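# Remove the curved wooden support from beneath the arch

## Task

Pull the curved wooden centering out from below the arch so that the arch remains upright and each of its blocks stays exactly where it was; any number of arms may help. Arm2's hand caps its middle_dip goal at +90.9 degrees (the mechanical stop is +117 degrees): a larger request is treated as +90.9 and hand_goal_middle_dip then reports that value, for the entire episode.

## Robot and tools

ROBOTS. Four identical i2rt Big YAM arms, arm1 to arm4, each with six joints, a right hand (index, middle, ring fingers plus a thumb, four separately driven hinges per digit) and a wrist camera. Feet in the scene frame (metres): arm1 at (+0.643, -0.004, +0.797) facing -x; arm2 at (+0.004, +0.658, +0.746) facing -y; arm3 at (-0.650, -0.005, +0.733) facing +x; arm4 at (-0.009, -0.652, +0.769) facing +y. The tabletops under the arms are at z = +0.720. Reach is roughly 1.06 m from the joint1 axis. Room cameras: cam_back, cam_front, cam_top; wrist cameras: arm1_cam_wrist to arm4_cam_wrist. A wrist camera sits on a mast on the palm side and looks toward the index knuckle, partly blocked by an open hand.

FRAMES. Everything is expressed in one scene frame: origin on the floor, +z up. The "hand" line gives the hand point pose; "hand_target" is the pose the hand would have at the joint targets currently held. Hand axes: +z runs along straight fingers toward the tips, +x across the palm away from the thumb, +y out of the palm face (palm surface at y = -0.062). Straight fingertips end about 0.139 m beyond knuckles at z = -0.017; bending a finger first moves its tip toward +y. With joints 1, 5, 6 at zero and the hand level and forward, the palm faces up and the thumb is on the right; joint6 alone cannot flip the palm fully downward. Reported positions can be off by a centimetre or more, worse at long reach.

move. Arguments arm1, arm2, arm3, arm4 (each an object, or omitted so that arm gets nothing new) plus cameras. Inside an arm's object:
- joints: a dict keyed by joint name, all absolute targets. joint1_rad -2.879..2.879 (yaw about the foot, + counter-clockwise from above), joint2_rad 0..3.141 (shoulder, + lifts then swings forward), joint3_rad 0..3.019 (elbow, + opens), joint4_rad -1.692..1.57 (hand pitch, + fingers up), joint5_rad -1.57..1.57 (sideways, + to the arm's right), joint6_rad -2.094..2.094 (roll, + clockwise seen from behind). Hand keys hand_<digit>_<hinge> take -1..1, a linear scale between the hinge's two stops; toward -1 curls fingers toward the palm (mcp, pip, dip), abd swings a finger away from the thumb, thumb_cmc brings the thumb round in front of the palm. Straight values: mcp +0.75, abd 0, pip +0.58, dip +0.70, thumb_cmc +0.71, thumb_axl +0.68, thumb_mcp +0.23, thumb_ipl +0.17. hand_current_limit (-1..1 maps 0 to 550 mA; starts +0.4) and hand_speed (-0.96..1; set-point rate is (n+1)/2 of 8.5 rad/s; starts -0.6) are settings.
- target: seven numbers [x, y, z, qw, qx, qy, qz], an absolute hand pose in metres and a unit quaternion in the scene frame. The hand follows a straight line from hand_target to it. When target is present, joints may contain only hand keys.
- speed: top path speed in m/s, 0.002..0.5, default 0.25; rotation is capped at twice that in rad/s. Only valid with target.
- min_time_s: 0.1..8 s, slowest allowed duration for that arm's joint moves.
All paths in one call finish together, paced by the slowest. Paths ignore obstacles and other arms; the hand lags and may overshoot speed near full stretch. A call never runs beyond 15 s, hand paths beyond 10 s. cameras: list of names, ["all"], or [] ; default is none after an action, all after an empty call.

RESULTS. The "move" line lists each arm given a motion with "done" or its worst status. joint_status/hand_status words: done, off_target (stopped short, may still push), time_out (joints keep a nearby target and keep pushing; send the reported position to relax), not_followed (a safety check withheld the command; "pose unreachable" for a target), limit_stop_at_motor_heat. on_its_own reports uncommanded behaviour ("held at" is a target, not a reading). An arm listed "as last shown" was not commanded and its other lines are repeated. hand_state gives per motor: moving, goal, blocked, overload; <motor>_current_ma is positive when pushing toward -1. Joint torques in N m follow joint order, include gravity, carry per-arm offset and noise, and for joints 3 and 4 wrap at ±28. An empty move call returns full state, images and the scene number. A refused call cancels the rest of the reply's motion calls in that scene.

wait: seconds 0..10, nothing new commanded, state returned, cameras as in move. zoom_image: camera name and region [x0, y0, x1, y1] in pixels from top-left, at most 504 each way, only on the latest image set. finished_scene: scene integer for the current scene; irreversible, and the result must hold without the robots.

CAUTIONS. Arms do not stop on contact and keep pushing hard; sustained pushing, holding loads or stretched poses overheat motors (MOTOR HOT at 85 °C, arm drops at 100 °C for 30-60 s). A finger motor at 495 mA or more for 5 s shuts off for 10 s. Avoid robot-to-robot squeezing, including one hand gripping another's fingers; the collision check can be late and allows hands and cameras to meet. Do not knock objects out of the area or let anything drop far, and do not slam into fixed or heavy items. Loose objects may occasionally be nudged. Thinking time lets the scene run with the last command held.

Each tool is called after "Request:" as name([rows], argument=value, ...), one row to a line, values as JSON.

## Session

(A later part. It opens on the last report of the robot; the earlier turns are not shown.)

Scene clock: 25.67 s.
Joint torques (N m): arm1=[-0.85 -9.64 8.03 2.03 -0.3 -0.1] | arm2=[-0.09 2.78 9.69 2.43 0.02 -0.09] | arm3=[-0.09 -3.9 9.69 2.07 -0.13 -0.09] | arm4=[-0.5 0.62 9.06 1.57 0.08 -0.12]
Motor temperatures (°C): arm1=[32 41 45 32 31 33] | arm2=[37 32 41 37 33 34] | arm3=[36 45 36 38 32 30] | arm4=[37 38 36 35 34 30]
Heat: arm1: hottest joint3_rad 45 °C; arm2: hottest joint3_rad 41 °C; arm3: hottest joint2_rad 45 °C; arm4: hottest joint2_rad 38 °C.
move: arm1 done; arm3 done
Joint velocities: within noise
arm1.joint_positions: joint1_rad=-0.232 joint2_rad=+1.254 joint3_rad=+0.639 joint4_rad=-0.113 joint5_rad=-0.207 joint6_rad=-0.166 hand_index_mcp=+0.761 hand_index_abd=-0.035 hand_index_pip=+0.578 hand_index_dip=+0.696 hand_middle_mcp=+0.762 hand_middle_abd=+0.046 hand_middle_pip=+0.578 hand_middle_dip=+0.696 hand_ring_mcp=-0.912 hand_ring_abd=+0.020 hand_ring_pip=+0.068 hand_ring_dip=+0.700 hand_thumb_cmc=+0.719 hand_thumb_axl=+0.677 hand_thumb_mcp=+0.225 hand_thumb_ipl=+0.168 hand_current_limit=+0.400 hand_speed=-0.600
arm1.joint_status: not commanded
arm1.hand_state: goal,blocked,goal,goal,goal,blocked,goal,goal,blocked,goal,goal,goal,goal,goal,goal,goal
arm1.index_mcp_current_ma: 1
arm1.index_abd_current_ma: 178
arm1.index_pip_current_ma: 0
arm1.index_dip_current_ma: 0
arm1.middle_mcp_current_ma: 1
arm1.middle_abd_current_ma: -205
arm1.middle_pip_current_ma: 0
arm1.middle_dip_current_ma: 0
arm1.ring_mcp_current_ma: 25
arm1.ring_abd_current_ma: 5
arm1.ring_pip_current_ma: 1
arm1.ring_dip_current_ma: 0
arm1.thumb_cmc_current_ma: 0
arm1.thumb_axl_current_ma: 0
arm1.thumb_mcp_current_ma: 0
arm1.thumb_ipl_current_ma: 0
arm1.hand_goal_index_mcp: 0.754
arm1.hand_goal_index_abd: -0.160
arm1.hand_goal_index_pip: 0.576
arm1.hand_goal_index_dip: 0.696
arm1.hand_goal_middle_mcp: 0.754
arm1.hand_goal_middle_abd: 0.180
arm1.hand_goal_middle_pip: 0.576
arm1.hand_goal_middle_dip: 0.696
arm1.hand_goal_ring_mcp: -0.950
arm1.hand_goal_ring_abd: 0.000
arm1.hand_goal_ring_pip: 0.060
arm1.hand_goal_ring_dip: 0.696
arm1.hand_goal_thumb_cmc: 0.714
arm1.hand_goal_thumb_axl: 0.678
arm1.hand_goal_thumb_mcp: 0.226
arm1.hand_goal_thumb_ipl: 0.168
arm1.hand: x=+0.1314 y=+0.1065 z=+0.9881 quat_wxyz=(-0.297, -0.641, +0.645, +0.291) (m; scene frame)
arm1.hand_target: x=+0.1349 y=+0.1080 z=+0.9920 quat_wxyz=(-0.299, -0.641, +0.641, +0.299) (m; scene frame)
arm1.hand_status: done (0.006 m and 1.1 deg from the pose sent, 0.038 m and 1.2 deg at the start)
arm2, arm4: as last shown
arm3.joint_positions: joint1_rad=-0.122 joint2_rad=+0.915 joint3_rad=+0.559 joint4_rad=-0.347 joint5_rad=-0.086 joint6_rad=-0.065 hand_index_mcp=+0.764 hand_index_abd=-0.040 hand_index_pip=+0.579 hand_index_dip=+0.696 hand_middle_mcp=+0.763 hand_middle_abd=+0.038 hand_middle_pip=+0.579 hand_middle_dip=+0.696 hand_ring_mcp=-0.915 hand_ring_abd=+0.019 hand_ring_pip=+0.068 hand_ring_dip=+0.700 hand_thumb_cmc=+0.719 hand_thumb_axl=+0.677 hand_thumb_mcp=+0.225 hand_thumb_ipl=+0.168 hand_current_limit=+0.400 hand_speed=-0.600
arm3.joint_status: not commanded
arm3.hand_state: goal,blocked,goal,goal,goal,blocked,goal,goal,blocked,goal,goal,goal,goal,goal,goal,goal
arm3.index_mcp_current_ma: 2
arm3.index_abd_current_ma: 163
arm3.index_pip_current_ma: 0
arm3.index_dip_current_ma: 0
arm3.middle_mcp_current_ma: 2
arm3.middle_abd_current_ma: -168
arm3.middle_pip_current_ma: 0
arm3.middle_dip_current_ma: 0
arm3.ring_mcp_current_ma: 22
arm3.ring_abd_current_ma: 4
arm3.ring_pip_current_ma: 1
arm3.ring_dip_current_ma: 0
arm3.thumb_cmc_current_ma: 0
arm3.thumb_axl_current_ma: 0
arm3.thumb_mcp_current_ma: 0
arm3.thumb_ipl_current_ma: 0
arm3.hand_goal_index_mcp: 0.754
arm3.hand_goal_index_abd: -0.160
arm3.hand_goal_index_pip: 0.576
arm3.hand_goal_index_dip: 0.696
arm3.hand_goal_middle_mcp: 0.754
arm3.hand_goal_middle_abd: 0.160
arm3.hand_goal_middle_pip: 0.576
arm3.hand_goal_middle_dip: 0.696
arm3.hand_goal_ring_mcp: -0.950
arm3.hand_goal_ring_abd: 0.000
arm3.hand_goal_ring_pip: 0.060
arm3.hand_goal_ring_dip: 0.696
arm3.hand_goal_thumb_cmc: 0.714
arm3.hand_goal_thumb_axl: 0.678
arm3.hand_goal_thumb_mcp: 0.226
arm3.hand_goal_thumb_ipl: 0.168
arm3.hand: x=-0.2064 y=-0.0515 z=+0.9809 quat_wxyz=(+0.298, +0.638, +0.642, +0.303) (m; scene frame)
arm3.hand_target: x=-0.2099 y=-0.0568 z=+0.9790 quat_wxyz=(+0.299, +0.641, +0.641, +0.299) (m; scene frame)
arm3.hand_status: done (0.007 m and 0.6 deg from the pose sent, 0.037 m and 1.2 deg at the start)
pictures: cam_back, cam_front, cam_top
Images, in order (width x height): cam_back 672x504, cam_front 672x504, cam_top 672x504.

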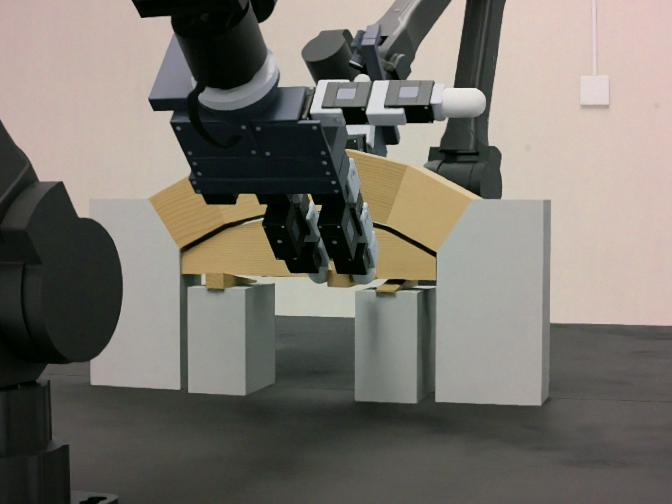

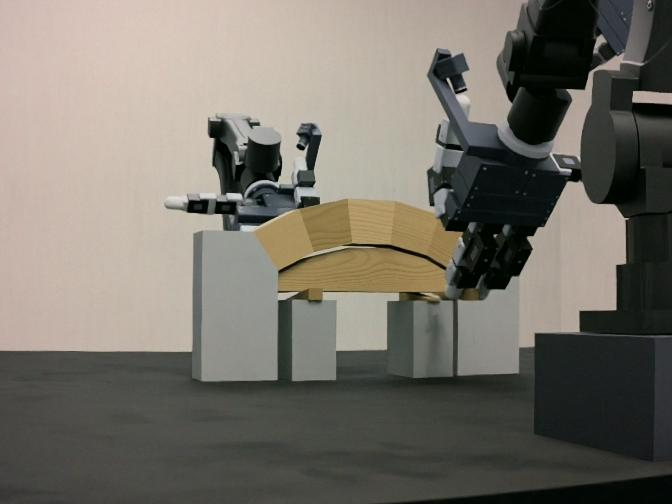

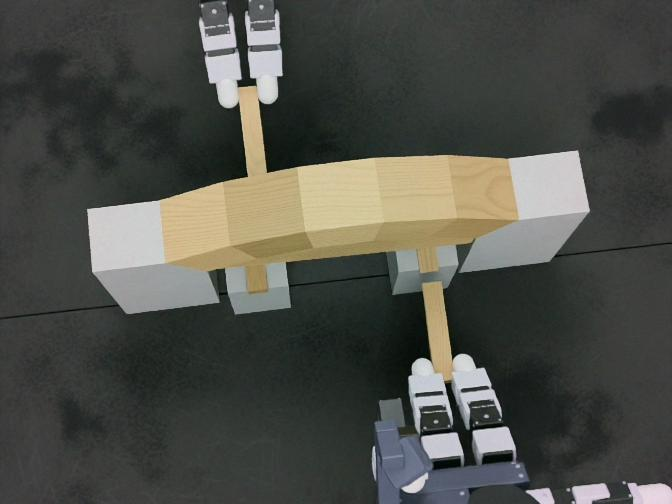

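Request:
move(arm1={"target": [0.22, 0.12, 0.985, 0.2988, 0.6408, -0.6408, -0.2988], "speed": 0.25}, arm3={"target": [-0.26, -0.09, 0.985, 0.2988, 0.6408, 0.6408, 0.2988], "speed": 0.25})

Request:
move(arm1={"target": [0.255, 0.17, 0.89, 0.2988, 0.6408, -0.6408, -0.2988], "speed": 0.25}, arm3={"target": [-0.26, -0.21, 0.89, 0.2988, 0.6408, 0.6408, 0.2988], "speed": 0.25}, cameras=["cam_top", "cam_front", "cam_back"])

Scene clock: 27.57 s.
Joint torques (N m): arm1=[-1.38 -6.07 8.42 1.26 -0.39 -0.09] | arm2=[-0.09 2.78 9.68 2.43 0.02 -0.09] | arm3=[-0.26 -1.96 9.95 1.74 -0.18 -0.13] | arm4=[-0.62 0.56 9.1 1.57 0.09 -0.12]
Motor temperatures (°C): arm1=[32 41 45 32 31 33] | arm2=[37 32 41 37 33 34] | arm3=[36 45 37 38 32 30] | arm4=[37 38 36 35 34 30]
Heat: arm1: hottest joint3_rad 45 °C; arm2: hottest joint3_rad 41 °C; arm3: hottest joint2_rad 45 °C; arm4: hottest joint2_rad 38 °C.
move: arm1 done; arm3 done
Joint velocities: within noise
arm1.joint_positions: joint1_rad=-0.367 joint2_rad=+1.018 joint3_rad=+0.460 joint4_rad=-0.173 joint5_rad=-0.309 joint6_rad=-0.259 hand_index_mcp=+0.761 hand_index_abd=-0.035 hand_index_pip=+0.578 hand_index_dip=+0.696 hand_middle_mcp=+0.762 hand_middle_abd=+0.046 hand_middle_pip=+0.578 hand_middle_dip=+0.696 hand_ring_mcp=-0.912 hand_ring_abd=+0.020 hand_ring_pip=+0.068 hand_ring_dip=+0.700 hand_thumb_cmc=+0.719 hand_thumb_axl=+0.677 hand_thumb_mcp=+0.225 hand_thumb_ipl=+0.168 hand_current_limit=+0.400 hand_speed=-0.600
arm1.joint_status: not commanded
arm1.hand_state: goal,blocked,goal,goal,goal,blocked,goal,goal,blocked,goal,goal,goal,goal,goal,goal,goal
arm1.index_mcp_current_ma: 1
arm1.index_abd_current_ma: 178
arm1.index_pip_current_ma: 0
arm1.index_dip_current_ma: 0
arm1.middle_mcp_current_ma: 1
arm1.middle_abd_current_ma: -205
arm1.middle_pip_current_ma: 0
arm1.middle_dip_current_ma: 0
arm1.ring_mcp_current_ma: 25
arm1.ring_abd_current_ma: 5
arm1.ring_pip_current_ma: 1
arm1.ring_dip_current_ma: 0
arm1.thumb_cmc_current_ma: 0
arm1.thumb_axl_current_ma: 0
arm1.thumb_mcp_current_ma: 0
arm1.thumb_ipl_current_ma: 0
arm1.hand_goal_index_mcp: 0.754
arm1.hand_goal_index_abd: -0.160
arm1.hand_goal_index_pip: 0.576
arm1.hand_goal_index_dip: 0.696
arm1.hand_goal_middle_mcp: 0.754
arm1.hand_goal_middle_abd: 0.180
arm1.hand_goal_middle_pip: 0.576
arm1.hand_goal_middle_dip: 0.696
arm1.hand_goal_ring_mcp: -0.950
arm1.hand_goal_ring_abd: 0.000
arm1.hand_goal_ring_pip: 0.060
arm1.hand_goal_ring_dip: 0.696
arm1.hand_goal_thumb_cmc: 0.714
arm1.hand_goal_thumb_axl: 0.678
arm1.hand_goal_thumb_mcp: 0.226
arm1.hand_goal_thumb_ipl: 0.168
arm1.hand: x=+0.2150 y=+0.1201 z=+0.9872 quat_wxyz=(-0.301, -0.639, +0.641, +0.299) (m; scene frame)
arm1.hand_target: x=+0.2198 y=+0.1201 z=+0.9849 quat_wxyz=(-0.299, -0.641, +0.641, +0.299) (m; scene frame)
arm1.hand_status: done (0.005 m and 0.3 deg from the pose sent, 0.090 m and 1.1 deg at the start)
arm2.joint_positions: joint1_rad=-0.762 joint2_rad=+0.610 joint3_rad=+1.396 joint4_rad=-1.346 joint5_rad=-0.059 joint6_rad=+1.172 hand_index_mcp=+0.754 hand_index_abd=+0.001 hand_index_pip=+0.577 hand_index_dip=+0.696 hand_middle_mcp=+0.754 hand_middle_abd=+0.001 hand_middle_pip=+0.577 hand_middle_dip=+0.696 hand_ring_mcp=+0.754 hand_ring_abd=+0.000 hand_ring_pip=+0.577 hand_ring_dip=+0.696 hand_thumb_cmc=+0.714 hand_thumb_axl=+0.677 hand_thumb_mcp=+0.226 hand_thumb_ipl=+0.168 hand_current_limit=+0.400 hand_speed=-0.600
arm2.joint_status: not commanded
arm2.hand_state: goal,goal,goal,goal,goal,goal,goal,goal,goal,goal,goal,goal,goal,goal,goal,goal
arm2.index_mcp_current_ma: 0
arm2.index_abd_current_ma: 0
arm2.index_pip_current_ma: 0
arm2.index_dip_current_ma: 0
arm2.middle_mcp_current_ma: 0
arm2.middle_abd_current_ma: 0
arm2.middle_pip_current_ma: 0
arm2.middle_dip_current_ma: 0
arm2.ring_mcp_current_ma: 0
arm2.ring_abd_current_ma: 0
arm2.ring_pip_current_ma: 0
arm2.ring_dip_current_ma: 0
arm2.thumb_cmc_current_ma: 0
arm2.thumb_axl_current_ma: 0
arm2.thumb_mcp_current_ma: 0
arm2.thumb_ipl_current_ma: 0
arm2.hand_goal_index_mcp: 0.754
arm2.hand_goal_index_abd: 0.000
arm2.hand_goal_index_pip: 0.576
arm2.hand_goal_index_dip: 0.696
arm2.hand_goal_middle_mcp: 0.754
arm2.hand_goal_middle_abd: 0.000
arm2.hand_goal_middle_pip: 0.576
arm2.hand_goal_middle_dip: 0.696
arm2.hand_goal_ring_mcp: 0.754
arm2.hand_goal_ring_abd: 0.000
arm2.hand_goal_ring_pip: 0.576
arm2.hand_goal_ring_dip: 0.696
arm2.hand_goal_thumb_cmc: 0.714
arm2.hand_goal_thumb_axl: 0.678
arm2.hand_goal_thumb_mcp: 0.226
arm2.hand_goal_thumb_ipl: 0.168
arm2.hand: x=-0.2226 y=+0.5440 z=+1.2958 quat_wxyz=(+0.470, +0.497, -0.719, +0.118) (m; scene frame)
arm2.hand_target: x=-0.2206 y=+0.5460 z=+1.3069 quat_wxyz=(+0.481, +0.494, -0.714, +0.120) (m; scene frame)
arm2.hand_status: not commanded
arm3.joint_positions: joint1_rad=-0.304 joint2_rad=+0.747 joint3_rad=+0.506 joint4_rad=-0.482 joint5_rad=-0.223 joint6_rad=-0.185 hand_index_mcp=+0.764 hand_index_abd=-0.040 hand_index_pip=+0.579 hand_index_dip=+0.696 hand_middle_mcp=+0.763 hand_middle_abd=+0.038 hand_middle_pip=+0.579 hand_middle_dip=+0.696 hand_ring_mcp=-0.915 hand_ring_abd=+0.019 hand_ring_pip=+0.068 hand_ring_dip=+0.700 hand_thumb_cmc=+0.719 hand_thumb_axl=+0.677 hand_thumb_mcp=+0.225 hand_thumb_ipl=+0.168 hand_current_limit=+0.400 hand_speed=-0.600
arm3.joint_status: not commanded
arm3.hand_state: goal,blocked,goal,goal,goal,blocked,goal,goal,blocked,goal,goal,goal,goal,goal,goal,goal
arm3.index_mcp_current_ma: 2
arm3.index_abd_current_ma: 163
arm3.index_pip_current_ma: 0
arm3.index_dip_current_ma: 0
arm3.middle_mcp_current_ma: 2
arm3.middle_abd_current_ma: -168
arm3.middle_pip_current_ma: 0
arm3.middle_dip_current_ma: 0
arm3.ring_mcp_current_ma: 22
arm3.ring_abd_current_ma: 4
arm3.ring_pip_current_ma: 1
arm3.ring_dip_current_ma: 0
arm3.thumb_cmc_current_ma: 0
arm3.thumb_axl_current_ma: 0
arm3.thumb_mcp_current_ma: 0
arm3.thumb_ipl_current_ma: 0
arm3.hand_goal_index_mcp: 0.754
arm3.hand_goal_index_abd: -0.160
arm3.hand_goal_index_pip: 0.576
arm3.hand_goal_index_dip: 0.696
arm3.hand_goal_middle_mcp: 0.754
arm3.hand_goal_middle_abd: 0.160
arm3.hand_goal_middle_pip: 0.576
arm3.hand_goal_middle_dip: 0.696
arm3.hand_goal_ring_mcp: -0.950
arm3.hand_goal_ring_abd: 0.000
arm3.hand_goal_ring_pip: 0.060
arm3.hand_goal_ring_dip: 0.696
arm3.hand_goal_thumb_cmc: 0.714
arm3.hand_goal_thumb_axl: 0.678
arm3.hand_goal_thumb_mcp: 0.226
arm3.hand_goal_thumb_ipl: 0.168
arm3.hand: x=-0.2564 y=-0.0861 z=+0.9874 quat_wxyz=(+0.299, +0.638, +0.642, +0.303) (m; scene frame)
arm3.hand_target: x=-0.2599 y=-0.0900 z=+0.9849 quat_wxyz=(+0.299, +0.641, +0.641, +0.299) (m; scene frame)
arm3.hand_status: done (0.006 m and 0.6 deg from the pose sent, 0.066 m and 0.6 deg at the start)
arm4.joint_positions: joint1_rad=-0.088 joint2_rad=+0.627 joint3_rad=+1.321 joint4_rad=-1.160 joint5_rad=+0.072 joint6_rad=+1.085 hand_index_mcp=+0.755 hand_index_abd=+0.000 hand_index_pip=+0.577 hand_index_dip=+0.696 hand_middle_mcp=+0.755 hand_middle_abd=+0.000 hand_middle_pip=+0.577 hand_middle_dip=+0.696 hand_ring_mcp=+0.755 hand_ring_abd=+0.000 hand_ring_pip=+0.577 hand_ring_dip=+0.696 hand_thumb_cmc=+0.715 hand_thumb_axl=+0.677 hand_thumb_mcp=+0.226 hand_thumb_ipl=+0.168 hand_current_limit=+0.400 hand_speed=-0.600
arm4.joint_status: not commanded
arm4.hand_state: goal,goal,goal,goal,goal,goal,goal,goal,goal,goal,goal,goal,goal,goal,goal,goal
arm4.index_mcp_current_ma: 1
arm4.index_abd_current_ma: 0
arm4.index_pip_current_ma: 0
arm4.index_dip_current_ma: 0
arm4.middle_mcp_current_ma: 1
arm4.middle_abd_current_ma: 0
arm4.middle_pip_current_ma: 0
arm4.middle_dip_current_ma: 0
arm4.ring_mcp_current_ma: 1
arm4.ring_abd_current_ma: 0
arm4.ring_pip_current_ma: 0
arm4.ring_dip_current_ma: 0
arm4.thumb_cmc_current_ma: 1
arm4.thumb_axl_current_ma: 0
arm4.thumb_mcp_current_ma: 0
arm4.thumb_ipl_current_ma: 0
arm4.hand_goal_index_mcp: 0.754
arm4.hand_goal_index_abd: 0.000
arm4.hand_goal_index_pip: 0.576
arm4.hand_goal_index_dip: 0.696
arm4.hand_goal_middle_mcp: 0.754
arm4.hand_goal_middle_abd: 0.000
arm4.hand_goal_middle_pip: 0.576
arm4.hand_goal_middle_dip: 0.696
arm4.hand_goal_ring_mcp: 0.754
arm4.hand_goal_ring_abd: 0.000
arm4.hand_goal_ring_pip: 0.576
arm4.hand_goal_ring_dip: 0.696
arm4.hand_goal_thumb_cmc: 0.714
arm4.hand_goal_thumb_axl: 0.678
arm4.hand_goal_thumb_mcp: 0.226
arm4.hand_goal_thumb_ipl: 0.168
arm4.hand: x=+0.0971 y=-0.3870 z=+1.3328 quat_wxyz=(-0.228, +0.472, +0.707, +0.476) (m; scene frame)
arm4.hand_target: x=+0.0967 y=-0.3902 z=+1.3454 quat_wxyz=(-0.234, +0.468, +0.700, +0.486) (m; scene frame)
arm4.hand_status: not commanded
pictures: none

Scene clock: 29.23 s.
Joint torques (N m): arm1=[-1.08 -4.54 5.94 1.88 -0.57 -0.08] | arm2=[-0.09 2.78 9.69 2.44 0.02 -0.09] | arm3=[-0.21 -3.43 9.62 2.47 -0.53 -0.08] | arm4=[-0.62 0.5 9.07 1.55 0.09 -0.12]
Motor temperatures (°C): arm1=[32 41 45 32 31 33] | arm2=[37 32 41 37 33 34] | arm3=[36 45 37 38 32 30] | arm4=[37 38 36 35 34 30]
Heat: arm1: hottest joint3_rad 45 °C; arm2: hottest joint3_rad 41 °C; arm3: hottest joint2_rad 45 °C; arm4: hottest joint2_rad 38 °C.
move: arm1 done; arm3 off_target
Joint velocities: within noise
arm1.joint_positions: joint1_rad=-0.607 joint2_rad=+1.301 joint3_rad=+0.327 joint4_rad=+0.172 joint5_rad=-0.481 joint6_rad=-0.440 hand_index_mcp=+0.761 hand_index_abd=-0.035 hand_index_pip=+0.578 hand_index_dip=+0.696 hand_middle_mcp=+0.762 hand_middle_abd=+0.046 hand_middle_pip=+0.578 hand_middle_dip=+0.696 hand_ring_mcp=-0.912 hand_ring_abd=+0.020 hand_ring_pip=+0.068 hand_ring_dip=+0.700 hand_thumb_cmc=+0.719 hand_thumb_axl=+0.677 hand_thumb_mcp=+0.225 hand_thumb_ipl=+0.168 hand_current_limit=+0.400 hand_speed=-0.600
arm1.joint_status: not commanded
arm1.hand_state: goal,blocked,goal,goal,goal,blocked,goal,goal,blocked,goal,goal,goal,goal,goal,goal,goal
arm1.index_mcp_current_ma: 1
arm1.index_abd_current_ma: 178
arm1.index_pip_current_ma: 0
arm1.index_dip_current_ma: 0
arm1.middle_mcp_current_ma: 1
arm1.middle_abd_current_ma: -205
arm1.middle_pip_current_ma: 0
arm1.middle_dip_current_ma: 0
arm1.ring_mcp_current_ma: 25
arm1.ring_abd_current_ma: 5
arm1.ring_pip_current_ma: 1
arm1.ring_dip_current_ma: 0
arm1.thumb_cmc_current_ma: 0
arm1.thumb_axl_current_ma: 0
arm1.thumb_mcp_current_ma: 0
arm1.thumb_ipl_current_ma: 0
arm1.hand_goal_index_mcp: 0.754
arm1.hand_goal_index_abd: -0.160
arm1.hand_goal_index_pip: 0.576
arm1.hand_goal_index_dip: 0.696
arm1.hand_goal_middle_mcp: 0.754
arm1.hand_goal_middle_abd: 0.180
arm1.hand_goal_middle_pip: 0.576
arm1.hand_goal_middle_dip: 0.696
arm1.hand_goal_ring_mcp: -0.950
arm1.hand_goal_ring_abd: 0.000
arm1.hand_goal_ring_pip: 0.060
arm1.hand_goal_ring_dip: 0.696
arm1.hand_goal_thumb_cmc: 0.714
arm1.hand_goal_thumb_axl: 0.678
arm1.hand_goal_thumb_mcp: 0.226
arm1.hand_goal_thumb_ipl: 0.168
arm1.hand: x=+0.2524 y=+0.1696 z=+0.8952 quat_wxyz=(-0.300, -0.640, +0.641, +0.299) (m; scene frame)
arm1.hand_target: x=+0.2551 y=+0.1699 z=+0.8901 quat_wxyz=(-0.299, -0.641, +0.641, +0.299) (m; scene frame)
arm1.hand_status: done (0.006 m and 0.2 deg from the pose sent, 0.116 m and 0.3 deg at the start)
arm2, arm4: as last shown
arm3.joint_positions: joint1_rad=-0.737 joint2_rad=+1.152 joint3_rad=+0.438 joint4_rad=-0.165 joint5_rad=-0.530 joint6_rad=-0.517 hand_index_mcp=+0.764 hand_index_abd=-0.040 hand_index_pip=+0.579 hand_index_dip=+0.696 hand_middle_mcp=+0.763 hand_middle_abd=+0.038 hand_middle_pip=+0.579 hand_middle_dip=+0.696 hand_ring_mcp=-0.915 hand_ring_abd=+0.019 hand_ring_pip=+0.068 hand_ring_dip=+0.700 hand_thumb_cmc=+0.719 hand_thumb_axl=+0.677 hand_thumb_mcp=+0.225 hand_thumb_ipl=+0.168 hand_current_limit=+0.400 hand_speed=-0.600
arm3.joint_status: not commanded
arm3.hand_state: goal,blocked,goal,goal,goal,blocked,goal,goal,blocked,goal,goal,goal,goal,goal,goal,goal
arm3.index_mcp_current_ma: 2
arm3.index_abd_current_ma: 163
arm3.index_pip_current_ma: 0
arm3.index_dip_current_ma: 0
arm3.middle_mcp_current_ma: 2
arm3.middle_abd_current_ma: -168
arm3.middle_pip_current_ma: 0
arm3.middle_dip_current_ma: 0
arm3.ring_mcp_current_ma: 22
arm3.ring_abd_current_ma: 4
arm3.ring_pip_current_ma: 1
arm3.ring_dip_current_ma: 0
arm3.thumb_cmc_current_ma: 0
arm3.thumb_axl_current_ma: 0
arm3.thumb_mcp_current_ma: 0
arm3.thumb_ipl_current_ma: 0
arm3.hand_goal_index_mcp: 0.754
arm3.hand_goal_index_abd: -0.160
arm3.hand_goal_index_pip: 0.576
arm3.hand_goal_index_dip: 0.696
arm3.hand_goal_middle_mcp: 0.754
arm3.hand_goal_middle_abd: 0.160
arm3.hand_goal_middle_pip: 0.576
arm3.hand_goal_middle_dip: 0.696
arm3.hand_goal_ring_mcp: -0.950
arm3.hand_goal_ring_abd: 0.000
arm3.hand_goal_ring_pip: 0.060
arm3.hand_goal_ring_dip: 0.696
arm3.hand_goal_thumb_cmc: 0.714
arm3.hand_goal_thumb_axl: 0.678
arm3.hand_goal_thumb_mcp: 0.226
arm3.hand_goal_thumb_ipl: 0.168
arm3.hand: x=-0.2641 y=-0.1992 z=+0.8815 quat_wxyz=(+0.285, +0.644, +0.644, +0.300) (m; scene frame)
arm3.hand_target: x=-0.2603 y=-0.2098 z=+0.8901 quat_wxyz=(+0.299, +0.641, +0.641, +0.299) (m; scene frame)
arm3.hand_status: off_target (0.014 m and 1.7 deg from the pose sent, 0.158 m and 0.6 deg at the start)
pictures: cam_back, cam_front, cam_top
Images, in order (width x height): cam_back 672x504, cam_front 672x504, cam_top 672x504.

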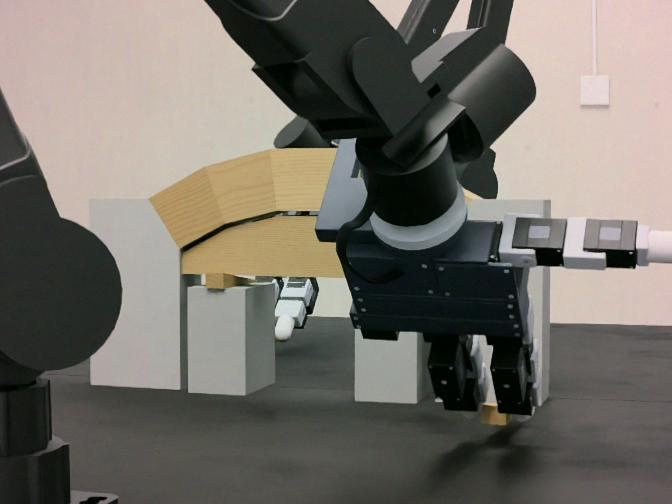

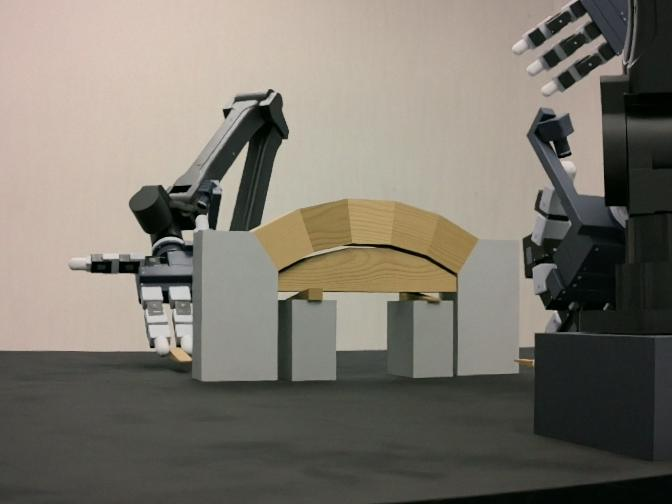

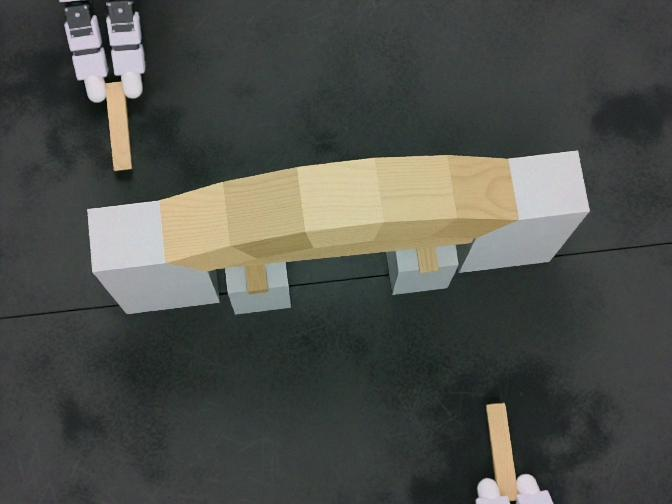

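Request:
move(arm1={"target": [0.255, 0.17, 0.866, 0.2988, 0.6408, -0.6408, -0.2988], "speed": 0.12}, arm3={"target": [-0.26, -0.21, 0.868, 0.2988, 0.6408, 0.6408, 0.2988], "speed": 0.12}, cameras=["cam_front", "cam_back"])

Scene clock: 30.53 s.
Joint torques (N m): arm1=[-1.38 -4.89 4.6 1.61 -0.41 -0.09] | arm2=[-0.09 2.78 9.68 2.43 0.02 -0.09] | arm3=[0.38 -4.42 7.25 2.55 -0.51 -0.06] | arm4=[-0.62 0.56 9.06 1.55 0.08 -0.13]
Motor temperatures (°C): arm1=[32 41 45 32 31 33] | arm2=[37 32 41 37 33 34] | arm3=[36 45 37 38 32 30] | arm4=[37 38 36 35 34 30]
Heat: arm1: hottest joint3_rad 45 °C; arm2: hottest joint3_rad 41 °C; arm3: hottest joint2_rad 45 °C; arm4: hottest joint2_rad 38 °C.
move: arm1 off_target; arm3 done
Joint velocities: within noise
arm1.joint_positions: joint1_rad=-0.607 joint2_rad=+1.411 joint3_rad=+0.313 joint4_rad=+0.310 joint5_rad=-0.484 joint6_rad=-0.443 hand_index_mcp=+0.755 hand_index_abd=-0.035 hand_index_pip=+0.574 hand_index_dip=+0.696 hand_middle_mcp=+0.757 hand_middle_abd=+0.046 hand_middle_pip=+0.577 hand_middle_dip=+0.696 hand_ring_mcp=-0.912 hand_ring_abd=+0.020 hand_ring_pip=+0.068 hand_ring_dip=+0.700 hand_thumb_cmc=+0.719 hand_thumb_axl=+0.677 hand_thumb_mcp=+0.225 hand_thumb_ipl=+0.168 hand_current_limit=+0.400 hand_speed=-0.600
arm1.joint_status: not commanded
arm1.hand_state: goal,blocked,goal,goal,goal,blocked,goal,goal,blocked,goal,goal,goal,goal,goal,goal,goal
arm1.index_mcp_current_ma: 0
arm1.index_abd_current_ma: 178
arm1.index_pip_current_ma: 0
arm1.index_dip_current_ma: 0
arm1.middle_mcp_current_ma: 0
arm1.middle_abd_current_ma: -205
arm1.middle_pip_current_ma: 0
arm1.middle_dip_current_ma: 0
arm1.ring_mcp_current_ma: 25
arm1.ring_abd_current_ma: 5
arm1.ring_pip_current_ma: 1
arm1.ring_dip_current_ma: 0
arm1.thumb_cmc_current_ma: 1
arm1.thumb_axl_current_ma: 0
arm1.thumb_mcp_current_ma: 0
arm1.thumb_ipl_current_ma: 0
arm1.hand_goal_index_mcp: 0.754
arm1.hand_goal_index_abd: -0.160
arm1.hand_goal_index_pip: 0.576
arm1.hand_goal_index_dip: 0.696
arm1.hand_goal_middle_mcp: 0.754
arm1.hand_goal_middle_abd: 0.180
arm1.hand_goal_middle_pip: 0.576
arm1.hand_goal_middle_dip: 0.696
arm1.hand_goal_ring_mcp: -0.950
arm1.hand_goal_ring_abd: 0.000
arm1.hand_goal_ring_pip: 0.060
arm1.hand_goal_ring_dip: 0.696
arm1.hand_goal_thumb_cmc: 0.714
arm1.hand_goal_thumb_axl: 0.678
arm1.hand_goal_thumb_mcp: 0.226
arm1.hand_goal_thumb_ipl: 0.168
arm1.hand: x=+0.2500 y=+0.1707 z=+0.8757 quat_wxyz=(-0.302, -0.640, +0.637, +0.305) (m; scene frame)
arm1.hand_target: x=+0.2551 y=+0.1699 z=+0.8662 quat_wxyz=(-0.299, -0.641, +0.641, +0.299) (m; scene frame)
arm1.hand_status: off_target (0.011 m and 1.0 deg from the pose sent, 0.029 m and 0.2 deg at the start)
arm2, arm4: as last shown
arm3.joint_positions: joint1_rad=-0.737 joint2_rad=+1.220 joint3_rad=+0.432 joint4_rad=-0.067 joint5_rad=-0.530 joint6_rad=-0.518 hand_index_mcp=+0.764 hand_index_abd=-0.040 hand_index_pip=+0.579 hand_index_dip=+0.696 hand_middle_mcp=+0.763 hand_middle_abd=+0.038 hand_middle_pip=+0.579 hand_middle_dip=+0.696 hand_ring_mcp=-0.915 hand_ring_abd=+0.019 hand_ring_pip=+0.068 hand_ring_dip=+0.700 hand_thumb_cmc=+0.719 hand_thumb_axl=+0.677 hand_thumb_mcp=+0.225 hand_thumb_ipl=+0.168 hand_current_limit=+0.400 hand_speed=-0.600
arm3.joint_status: not commanded
arm3.hand_state: goal,blocked,goal,goal,goal,blocked,goal,goal,blocked,goal,goal,goal,goal,goal,goal,goal
arm3.index_mcp_current_ma: 2
arm3.index_abd_current_ma: 163
arm3.index_pip_current_ma: 0
arm3.index_dip_current_ma: 0
arm3.middle_mcp_current_ma: 2
arm3.middle_abd_current_ma: -168
arm3.middle_pip_current_ma: 0
arm3.middle_dip_current_ma: 0
arm3.ring_mcp_current_ma: 22
arm3.ring_abd_current_ma: 4
arm3.ring_pip_current_ma: 1
arm3.ring_dip_current_ma: 0
arm3.thumb_cmc_current_ma: 0
arm3.thumb_axl_current_ma: 0
arm3.thumb_mcp_current_ma: 0
arm3.thumb_ipl_current_ma: 0
arm3.hand_goal_index_mcp: 0.754
arm3.hand_goal_index_abd: -0.160
arm3.hand_goal_index_pip: 0.576
arm3.hand_goal_index_dip: 0.696
arm3.hand_goal_middle_mcp: 0.754
arm3.hand_goal_middle_abd: 0.160
arm3.hand_goal_middle_pip: 0.576
arm3.hand_goal_middle_dip: 0.696
arm3.hand_goal_ring_mcp: -0.950
arm3.hand_goal_ring_abd: 0.000
arm3.hand_goal_ring_pip: 0.060
arm3.hand_goal_ring_dip: 0.696
arm3.hand_goal_thumb_cmc: 0.714
arm3.hand_goal_thumb_axl: 0.678
arm3.hand_goal_thumb_mcp: 0.226
arm3.hand_goal_thumb_ipl: 0.168
arm3.hand: x=-0.2573 y=-0.2051 z=+0.8714 quat_wxyz=(+0.296, +0.639, +0.643, +0.301) (m; scene frame)
arm3.hand_target: x=-0.2600 y=-0.2099 z=+0.8682 quat_wxyz=(+0.299, +0.641, +0.641, +0.299) (m; scene frame)
arm3.hand_status: done (0.007 m and 0.6 deg from the pose sent, 0.018 m and 1.7 deg at the start)
pictures: cam_back, cam_front
Images, in order (width x height): cam_back 672x504, cam_front 672x504.

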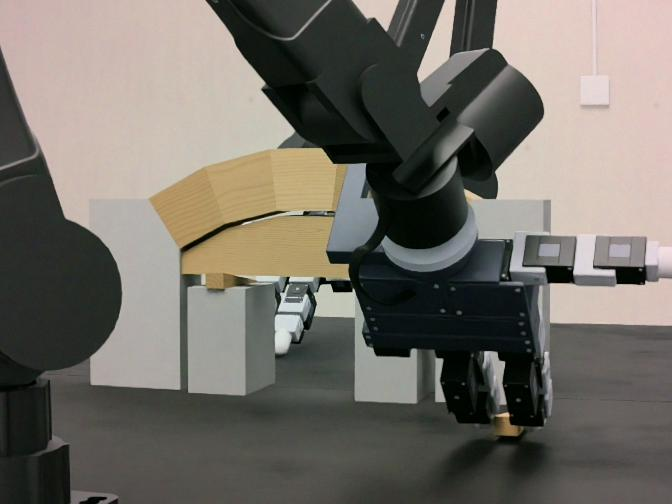

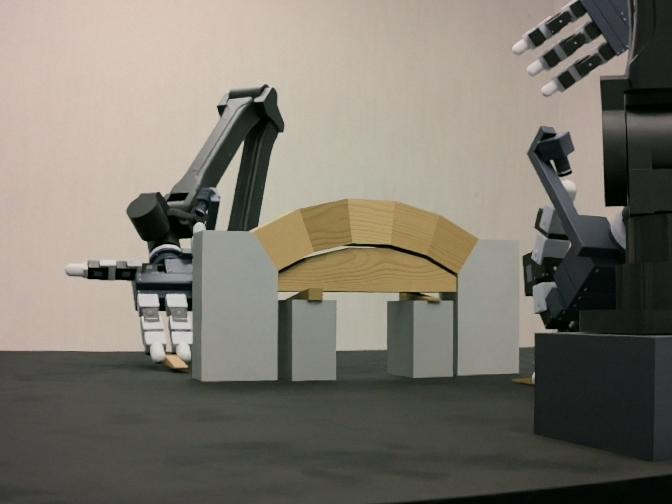

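Request:
move(arm1={"joints": {"hand_index_abd": 0.09, "hand_middle_abd": -0.09}}, arm3={"target": [-0.26, -0.21, 0.859, 0.2988, 0.6408, 0.6408, 0.2988], "speed": 0.12})

Request:
move(arm1={"target": [0.27, 0.17, 0.93, 0.2988, 0.6408, -0.6408, -0.2988], "speed": 0.25}, arm3={"joints": {"hand_index_abd": 0.09, "hand_middle_abd": -0.09}}, cameras=["cam_front", "cam_back", "cam_top"])

Scene clock: 31.70 s.
Joint torques (N m): arm1=[-1.03 -4.72 4.66 1.78 -0.41 -0.08] | arm2=[-0.09 2.78 9.69 2.43 0.02 -0.09] | arm3=[0.09 -4.37 6.84 2.61 -0.41 -0.06] | arm4=[-0.56 0.62 9.05 1.57 0.09 -0.12]
Motor temperatures (°C): arm1=[32 41 45 32 31 33] | arm2=[37 32 41 37 33 34] | arm3=[36 45 37 38 32 30] | arm4=[37 38 36 35 34 30]
Heat: arm1: hottest joint3_rad 45 °C; arm2: hottest joint3_rad 41 °C; arm3: hottest joint2_rad 45 °C; arm4: hottest joint2_rad 38 °C.
move: arm1 done; arm3 done
Joint velocities: within noise
arm1.joint_positions: joint1_rad=-0.607 joint2_rad=+1.413 joint3_rad=+0.313 joint4_rad=+0.310 joint5_rad=-0.484 joint6_rad=-0.443 hand_index_mcp=+0.752 hand_index_abd=+0.072 hand_index_pip=+0.573 hand_index_dip=+0.695 hand_middle_mcp=+0.758 hand_middle_abd=-0.086 hand_middle_pip=+0.577 hand_middle_dip=+0.696 hand_ring_mcp=-0.912 hand_ring_abd=+0.020 hand_ring_pip=+0.068 hand_ring_dip=+0.700 hand_thumb_cmc=+0.719 hand_thumb_axl=+0.677 hand_thumb_mcp=+0.225 hand_thumb_ipl=+0.168 hand_current_limit=+0.400 hand_speed=-0.600
arm1.joint_status: all done
arm1.hand_state: goal,goal,goal,goal,goal,goal,goal,goal,blocked,goal,goal,goal,goal,goal,goal,goal
arm1.index_mcp_current_ma: 0
arm1.index_abd_current_ma: -4
arm1.index_pip_current_ma: 0
arm1.index_dip_current_ma: 0
arm1.middle_mcp_current_ma: 0
arm1.middle_abd_current_ma: 0
arm1.middle_pip_current_ma: 0
arm1.middle_dip_current_ma: 0
arm1.ring_mcp_current_ma: 25
arm1.ring_abd_current_ma: 5
arm1.ring_pip_current_ma: 1
arm1.ring_dip_current_ma: 0
arm1.thumb_cmc_current_ma: 1
arm1.thumb_axl_current_ma: 0
arm1.thumb_mcp_current_ma: 0
arm1.thumb_ipl_current_ma: 0
arm1.hand_goal_index_mcp: 0.754
arm1.hand_goal_index_abd: 0.090
arm1.hand_goal_index_pip: 0.576
arm1.hand_goal_index_dip: 0.696
arm1.hand_goal_middle_mcp: 0.754
arm1.hand_goal_middle_abd: -0.090
arm1.hand_goal_middle_pip: 0.576
arm1.hand_goal_middle_dip: 0.696
arm1.hand_goal_ring_mcp: -0.950
arm1.hand_goal_ring_abd: 0.000
arm1.hand_goal_ring_pip: 0.060
arm1.hand_goal_ring_dip: 0.696
arm1.hand_goal_thumb_cmc: 0.714
arm1.hand_goal_thumb_axl: 0.678
arm1.hand_goal_thumb_mcp: 0.226
arm1.hand_goal_thumb_ipl: 0.168
arm1.hand: x=+0.2500 y=+0.1706 z=+0.8752 quat_wxyz=(-0.302, -0.640, +0.637, +0.305) (m; scene frame)
arm1.hand_target: x=+0.2551 y=+0.1699 z=+0.8662 quat_wxyz=(-0.299, -0.641, +0.641, +0.299) (m; scene frame)
arm1.hand_status: not commanded
arm2, arm4: as last shown
arm3.joint_positions: joint1_rad=-0.737 joint2_rad=+1.248 joint3_rad=+0.424 joint4_rad=-0.024 joint5_rad=-0.532 joint6_rad=-0.518 hand_index_mcp=+0.760 hand_index_abd=-0.040 hand_index_pip=+0.577 hand_index_dip=+0.696 hand_middle_mcp=+0.760 hand_middle_abd=+0.038 hand_middle_pip=+0.578 hand_middle_dip=+0.696 hand_ring_mcp=-0.915 hand_ring_abd=+0.019 hand_ring_pip=+0.068 hand_ring_dip=+0.700 hand_thumb_cmc=+0.719 hand_thumb_axl=+0.677 hand_thumb_mcp=+0.225 hand_thumb_ipl=+0.168 hand_current_limit=+0.400 hand_speed=-0.600
arm3.joint_status: not commanded
arm3.hand_state: goal,blocked,goal,goal,goal,blocked,goal,goal,blocked,goal,goal,goal,goal,goal,goal,goal
arm3.index_mcp_current_ma: 1
arm3.index_abd_current_ma: 163
arm3.index_pip_current_ma: 0
arm3.index_dip_current_ma: 0
arm3.middle_mcp_current_ma: 1
arm3.middle_abd_current_ma: -168
arm3.middle_pip_current_ma: 0
arm3.middle_dip_current_ma: 0
arm3.ring_mcp_current_ma: 22
arm3.ring_abd_current_ma: 4
arm3.ring_pip_current_ma: 1
arm3.ring_dip_current_ma: 0
arm3.thumb_cmc_current_ma: 1
arm3.thumb_axl_current_ma: 0
arm3.thumb_mcp_current_ma: 0
arm3.thumb_ipl_current_ma: 0
arm3.hand_goal_index_mcp: 0.754
arm3.hand_goal_index_abd: -0.160
arm3.hand_goal_index_pip: 0.576
arm3.hand_goal_index_dip: 0.696
arm3.hand_goal_middle_mcp: 0.754
arm3.hand_goal_middle_abd: 0.160
arm3.hand_goal_middle_pip: 0.576
arm3.hand_goal_middle_dip: 0.696
arm3.hand_goal_ring_mcp: -0.950
arm3.hand_goal_ring_abd: 0.000
arm3.hand_goal_ring_pip: 0.060
arm3.hand_goal_ring_dip: 0.696
arm3.hand_goal_thumb_cmc: 0.714
arm3.hand_goal_thumb_axl: 0.678
arm3.hand_goal_thumb_mcp: 0.226
arm3.hand_goal_thumb_ipl: 0.168
arm3.hand: x=-0.2563 y=-0.2056 z=+0.8649 quat_wxyz=(+0.299, +0.637, +0.644, +0.302) (m; scene frame)
arm3.hand_target: x=-0.2600 y=-0.2098 z=+0.8590 quat_wxyz=(+0.299, +0.641, +0.641, +0.299) (m; scene frame)
arm3.hand_status: done (0.008 m and 0.6 deg from the pose sent, 0.013 m and 0.6 deg at the start)
pictures: none

Scene clock: 33.03 s.
Joint torques (N m): arm1=[-1.32 -5.13 9.61 0.88 -0.55 -0.12] | arm2=[-0.03 2.84 9.69 2.43 0.02 -0.09] | arm3=[0.62 -3.84 6.86 2.47 -0.47 -0.08] | arm4=[-0.67 0.56 9.09 1.57 0.09 -0.13]
Motor temperatures (°C): arm1=[32 41 45 32 31 33] | arm2=[37 32 41 37 33 34] | arm3=[36 45 37 38 32 30] | arm4=[37 38 36 35 34 30]
Heat: arm1: hottest joint3_rad 45 °C; arm2: hottest joint3_rad 41 °C; arm3: hottest joint2_rad 45 °C; arm4: hottest joint2_rad 38 °C.
move: arm1 off_target; arm3 done
Joint velocities: within noise
arm1.joint_positions: joint1_rad=-0.645 joint2_rad=+1.118 joint3_rad=+0.312 joint4_rad=-0.046 joint5_rad=-0.507 joint6_rad=-0.472 hand_index_mcp=+0.758 hand_index_abd=+0.086 hand_index_pip=+0.575 hand_index_dip=+0.694 hand_middle_mcp=+0.759 hand_middle_abd=-0.086 hand_middle_pip=+0.577 hand_middle_dip=+0.696 hand_ring_mcp=-0.912 hand_ring_abd=+0.020 hand_ring_pip=+0.068 hand_ring_dip=+0.700 hand_thumb_cmc=+0.719 hand_thumb_axl=+0.677 hand_thumb_mcp=+0.225 hand_thumb_ipl=+0.168 hand_current_limit=+0.400 hand_speed=-0.600
arm1.joint_status: not commanded
arm1.hand_state: goal,goal,goal,goal,goal,goal,goal,goal,blocked,goal,goal,goal,goal,goal,goal,goal
arm1.index_mcp_current_ma: 0
arm1.index_abd_current_ma: 0
arm1.index_pip_current_ma: 0
arm1.index_dip_current_ma: 0
arm1.middle_mcp_current_ma: 1
arm1.middle_abd_current_ma: 0
arm1.middle_pip_current_ma: 0
arm1.middle_dip_current_ma: 0
arm1.ring_mcp_current_ma: 25
arm1.ring_abd_current_ma: 5
arm1.ring_pip_current_ma: 1
arm1.ring_dip_current_ma: 0
arm1.thumb_cmc_current_ma: 1
arm1.thumb_axl_current_ma: 0
arm1.thumb_mcp_current_ma: 0
arm1.thumb_ipl_current_ma: 0
arm1.hand_goal_index_mcp: 0.754
arm1.hand_goal_index_abd: 0.090
arm1.hand_goal_index_pip: 0.576
arm1.hand_goal_index_dip: 0.696
arm1.hand_goal_middle_mcp: 0.754
arm1.hand_goal_middle_abd: -0.090
arm1.hand_goal_middle_pip: 0.576
arm1.hand_goal_middle_dip: 0.696
arm1.hand_goal_ring_mcp: -0.950
arm1.hand_goal_ring_abd: 0.000
arm1.hand_goal_ring_pip: 0.060
arm1.hand_goal_ring_dip: 0.696
arm1.hand_goal_thumb_cmc: 0.714
arm1.hand_goal_thumb_axl: 0.678
arm1.hand_goal_thumb_mcp: 0.226
arm1.hand_goal_thumb_ipl: 0.168
arm1.hand: x=+0.2767 y=+0.1622 z=+0.9145 quat_wxyz=(-0.299, -0.640, +0.648, +0.283) (m; scene frame)
arm1.hand_target: x=+0.2704 y=+0.1698 z=+0.9300 quat_wxyz=(-0.299, -0.641, +0.641, +0.299) (m; scene frame)
arm1.hand_status: off_target (0.019 m and 2.0 deg from the pose sent, 0.058 m and 0.9 deg at the start)
arm2, arm4: as last shown
arm3.joint_positions: joint1_rad=-0.737 joint2_rad=+1.250 joint3_rad=+0.424 joint4_rad=-0.024 joint5_rad=-0.532 joint6_rad=-0.518 hand_index_mcp=+0.760 hand_index_abd=+0.086 hand_index_pip=+0.577 hand_index_dip=+0.696 hand_middle_mcp=+0.760 hand_middle_abd=-0.086 hand_middle_pip=+0.578 hand_middle_dip=+0.696 hand_ring_mcp=-0.915 hand_ring_abd=+0.019 hand_ring_pip=+0.068 hand_ring_dip=+0.700 hand_thumb_cmc=+0.719 hand_thumb_axl=+0.677 hand_thumb_mcp=+0.225 hand_thumb_ipl=+0.168 hand_current_limit=+0.400 hand_speed=-0.600
arm3.joint_status: all done
arm3.hand_state: goal,goal,goal,goal,goal,goal,goal,goal,blocked,goal,goal,goal,goal,goal,goal,goal
arm3.index_mcp_current_ma: 1
arm3.index_abd_current_ma: 0
arm3.index_pip_current_ma: 0
arm3.index_dip_current_ma: 0
arm3.middle_mcp_current_ma: 1
arm3.middle_abd_current_ma: 0
arm3.middle_pip_current_ma: 0
arm3.middle_dip_current_ma: 0
arm3.ring_mcp_current_ma: 22
arm3.ring_abd_current_ma: 4
arm3.ring_pip_current_ma: 1
arm3.ring_dip_current_ma: 0
arm3.thumb_cmc_current_ma: 1
arm3.thumb_axl_current_ma: 0
arm3.thumb_mcp_current_ma: 0
arm3.thumb_ipl_current_ma: 0
arm3.hand_goal_index_mcp: 0.754
arm3.hand_goal_index_abd: 0.090
arm3.hand_goal_index_pip: 0.576
arm3.hand_goal_index_dip: 0.696
arm3.hand_goal_middle_mcp: 0.754
arm3.hand_goal_middle_abd: -0.090
arm3.hand_goal_middle_pip: 0.576
arm3.hand_goal_middle_dip: 0.696
arm3.hand_goal_ring_mcp: -0.950
arm3.hand_goal_ring_abd: 0.000
arm3.hand_goal_ring_pip: 0.060
arm3.hand_goal_ring_dip: 0.696
arm3.hand_goal_thumb_cmc: 0.714
arm3.hand_goal_thumb_axl: 0.678
arm3.hand_goal_thumb_mcp: 0.226
arm3.hand_goal_thumb_ipl: 0.168
arm3.hand: x=-0.2563 y=-0.2056 z=+0.8642 quat_wxyz=(+0.298, +0.637, +0.644, +0.302) (m; scene frame)
arm3.hand_target: x=-0.2600 y=-0.2098 z=+0.8591 quat_wxyz=(+0.299, +0.641, +0.641, +0.299) (m; scene frame)
arm3.hand_status: not commanded
pictures: cam_back, cam_front, cam_top
Images, in order (width x height): cam_back 672x504, cam_front 672x504, cam_top 672x504.

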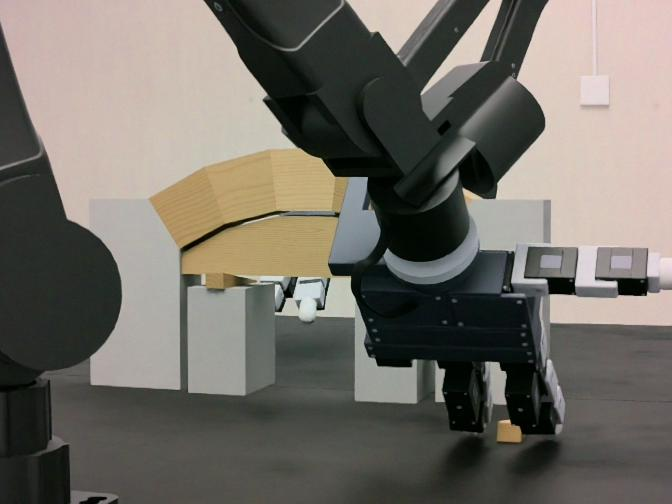

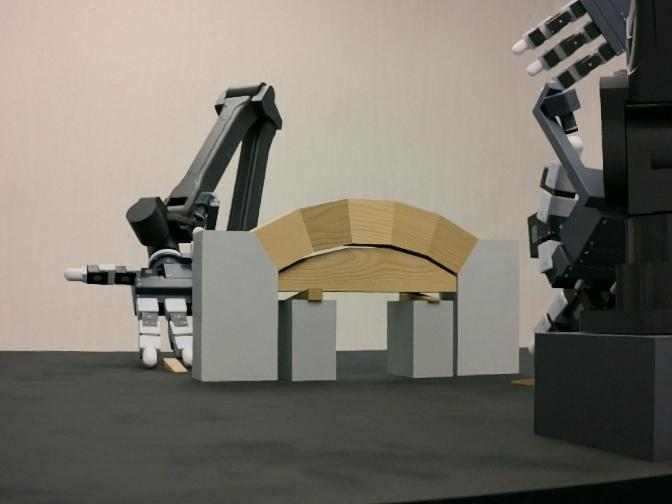

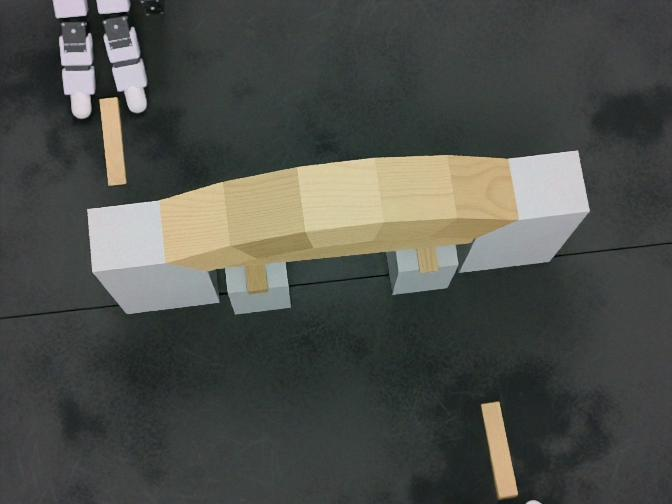

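Request:
move(arm3={"target": [-0.26, -0.21, 0.93, 0.2988, 0.6408, 0.6408, 0.2988], "speed": 0.15}, arm1={"target": [0.2, -0.05, 1.02, 0.2988, 0.6408, -0.6408, -0.2988], "speed": 0.2}, cameras=["cam_top", "cam_back", "cam_front"])

Scene clock: 36.33 s.
Joint torques (N m): arm1=[-0.09 -3.02 13.87 0.98 0.33 0.09] | arm2=[-0.09 2.78 9.69 2.44 0.02 -0.09] | arm3=[0.03 -4.89 12.48 1.29 -0.44 -0.02] | arm4=[-0.56 0.62 9.07 1.55 0.08 -0.12]
Motor temperatures (°C): arm1=[32 41 45 32 31 33] | arm2=[37 32 42 37 33 34] | arm3=[36 45 37 38 32 30] | arm4=[37 38 36 35 34 30]
Heat: arm1: hottest joint3_rad 45 °C; arm2: hottest joint3_rad 42 °C; arm3: hottest joint2_rad 45 °C; arm4: hottest joint2_rad 38 °C.
move: arm1 off_target; arm3 off_target
Joint velocities: within noise
arm1.joint_positions: joint1_rad=+0.291 joint2_rad=+0.941 joint3_rad=+0.464 joint4_rad=-0.272 joint5_rad=+0.196 joint6_rad=+0.161 hand_index_mcp=+0.759 hand_index_abd=+0.087 hand_index_pip=+0.575 hand_index_dip=+0.694 hand_middle_mcp=+0.759 hand_middle_abd=-0.087 hand_middle_pip=+0.577 hand_middle_dip=+0.696 hand_ring_mcp=-0.912 hand_ring_abd=+0.020 hand_ring_pip=+0.068 hand_ring_dip=+0.700 hand_thumb_cmc=+0.720 hand_thumb_axl=+0.677 hand_thumb_mcp=+0.225 hand_thumb_ipl=+0.168 hand_current_limit=+0.400 hand_speed=-0.600
arm1.joint_status: not commanded
arm1.hand_state: goal,goal,goal,goal,goal,goal,goal,goal,blocked,goal,goal,goal,goal,goal,goal,goal
arm1.index_mcp_current_ma: 0
arm1.index_abd_current_ma: 0
arm1.index_pip_current_ma: 0
arm1.index_dip_current_ma: 0
arm1.middle_mcp_current_ma: 1
arm1.middle_abd_current_ma: 0
arm1.middle_pip_current_ma: 0
arm1.middle_dip_current_ma: 0
arm1.ring_mcp_current_ma: 25
arm1.ring_abd_current_ma: 5
arm1.ring_pip_current_ma: 1
arm1.ring_dip_current_ma: 0
arm1.thumb_cmc_current_ma: 1
arm1.thumb_axl_current_ma: 0
arm1.thumb_mcp_current_ma: 0
arm1.thumb_ipl_current_ma: 0
arm1.hand_goal_index_mcp: 0.754
arm1.hand_goal_index_abd: 0.090
arm1.hand_goal_index_pip: 0.576
arm1.hand_goal_index_dip: 0.696
arm1.hand_goal_middle_mcp: 0.754
arm1.hand_goal_middle_abd: -0.090
arm1.hand_goal_middle_pip: 0.576
arm1.hand_goal_middle_dip: 0.696
arm1.hand_goal_ring_mcp: -0.950
arm1.hand_goal_ring_abd: 0.000
arm1.hand_goal_ring_pip: 0.060
arm1.hand_goal_ring_dip: 0.696
arm1.hand_goal_thumb_cmc: 0.714
arm1.hand_goal_thumb_axl: 0.678
arm1.hand_goal_thumb_mcp: 0.226
arm1.hand_goal_thumb_ipl: 0.168
arm1.hand: x=+0.2167 y=-0.0446 z=+0.9933 quat_wxyz=(-0.282, -0.650, +0.643, +0.291) (m; scene frame)
arm1.hand_target: x=+0.2020 y=-0.0498 z=+1.0202 quat_wxyz=(-0.299, -0.641, +0.641, +0.299) (m; scene frame)
arm1.hand_status: off_target (0.032 m and 2.4 deg from the pose sent, 0.249 m and 2.0 deg at the start)
arm2, arm4: as last shown
arm3.joint_positions: joint1_rad=-0.737 joint2_rad=+1.069 joint3_rad=+0.474 joint4_rad=-0.300 joint5_rad=-0.532 joint6_rad=-0.518 hand_index_mcp=+0.760 hand_index_abd=+0.087 hand_index_pip=+0.577 hand_index_dip=+0.696 hand_middle_mcp=+0.760 hand_middle_abd=-0.086 hand_middle_pip=+0.578 hand_middle_dip=+0.696 hand_ring_mcp=-0.915 hand_ring_abd=+0.019 hand_ring_pip=+0.068 hand_ring_dip=+0.700 hand_thumb_cmc=+0.719 hand_thumb_axl=+0.677 hand_thumb_mcp=+0.225 hand_thumb_ipl=+0.168 hand_current_limit=+0.400 hand_speed=-0.600
arm3.joint_status: not commanded
arm3.hand_state: goal,goal,goal,goal,goal,goal,goal,goal,blocked,goal,goal,goal,goal,goal,goal,goal
arm3.index_mcp_current_ma: 1
arm3.index_abd_current_ma: 0
arm3.index_pip_current_ma: 0
arm3.index_dip_current_ma: 0
arm3.middle_mcp_current_ma: 1
arm3.middle_abd_current_ma: 0
arm3.middle_pip_current_ma: 0
arm3.middle_dip_current_ma: 0
arm3.ring_mcp_current_ma: 22
arm3.ring_abd_current_ma: 4
arm3.ring_pip_current_ma: 1
arm3.ring_dip_current_ma: 0
arm3.thumb_cmc_current_ma: 1
arm3.thumb_axl_current_ma: 0
arm3.thumb_mcp_current_ma: 0
arm3.thumb_ipl_current_ma: 0
arm3.hand_goal_index_mcp: 0.754
arm3.hand_goal_index_abd: 0.090
arm3.hand_goal_index_pip: 0.576
arm3.hand_goal_index_dip: 0.696
arm3.hand_goal_middle_mcp: 0.754
arm3.hand_goal_middle_abd: -0.090
arm3.hand_goal_middle_pip: 0.576
arm3.hand_goal_middle_dip: 0.696
arm3.hand_goal_ring_mcp: -0.950
arm3.hand_goal_ring_abd: 0.000
arm3.hand_goal_ring_pip: 0.060
arm3.hand_goal_ring_dip: 0.696
arm3.hand_goal_thumb_cmc: 0.714
arm3.hand_goal_thumb_axl: 0.678
arm3.hand_goal_thumb_mcp: 0.226
arm3.hand_goal_thumb_ipl: 0.168
arm3.hand: x=-0.2679 y=-0.1958 z=+0.9056 quat_wxyz=(+0.277, +0.647, +0.644, +0.300) (m; scene frame)
arm3.hand_target: x=-0.2610 y=-0.2093 z=+0.9303 quat_wxyz=(+0.299, +0.641, +0.641, +0.299) (m; scene frame)
arm3.hand_status: off_target (0.029 m and 2.6 deg from the pose sent, 0.066 m and 0.6 deg at the start)
pictures: cam_back, cam_front, cam_top
Images, in order (width x height): cam_back 672x504, cam_front 672x504, cam_top 672x504.

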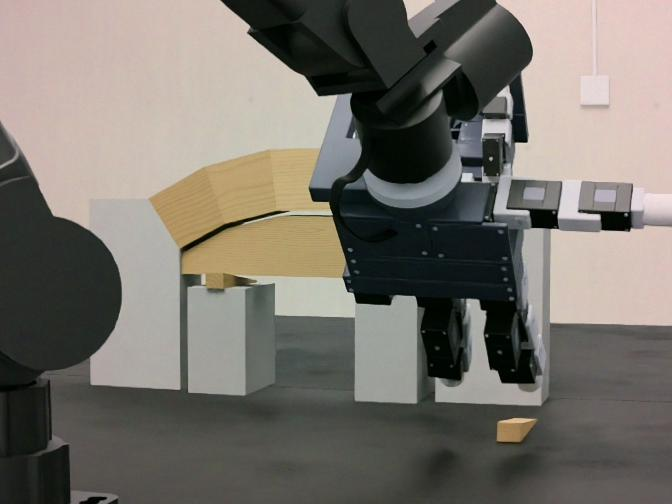

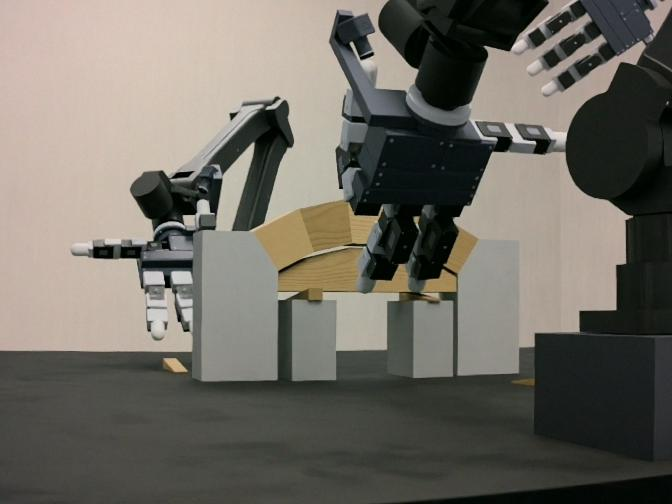

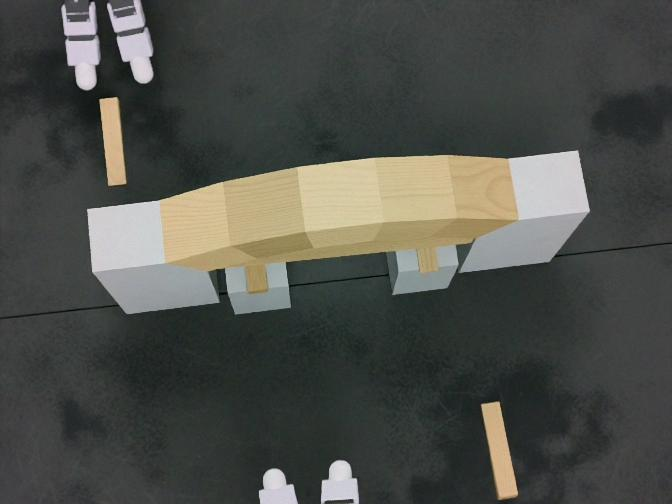

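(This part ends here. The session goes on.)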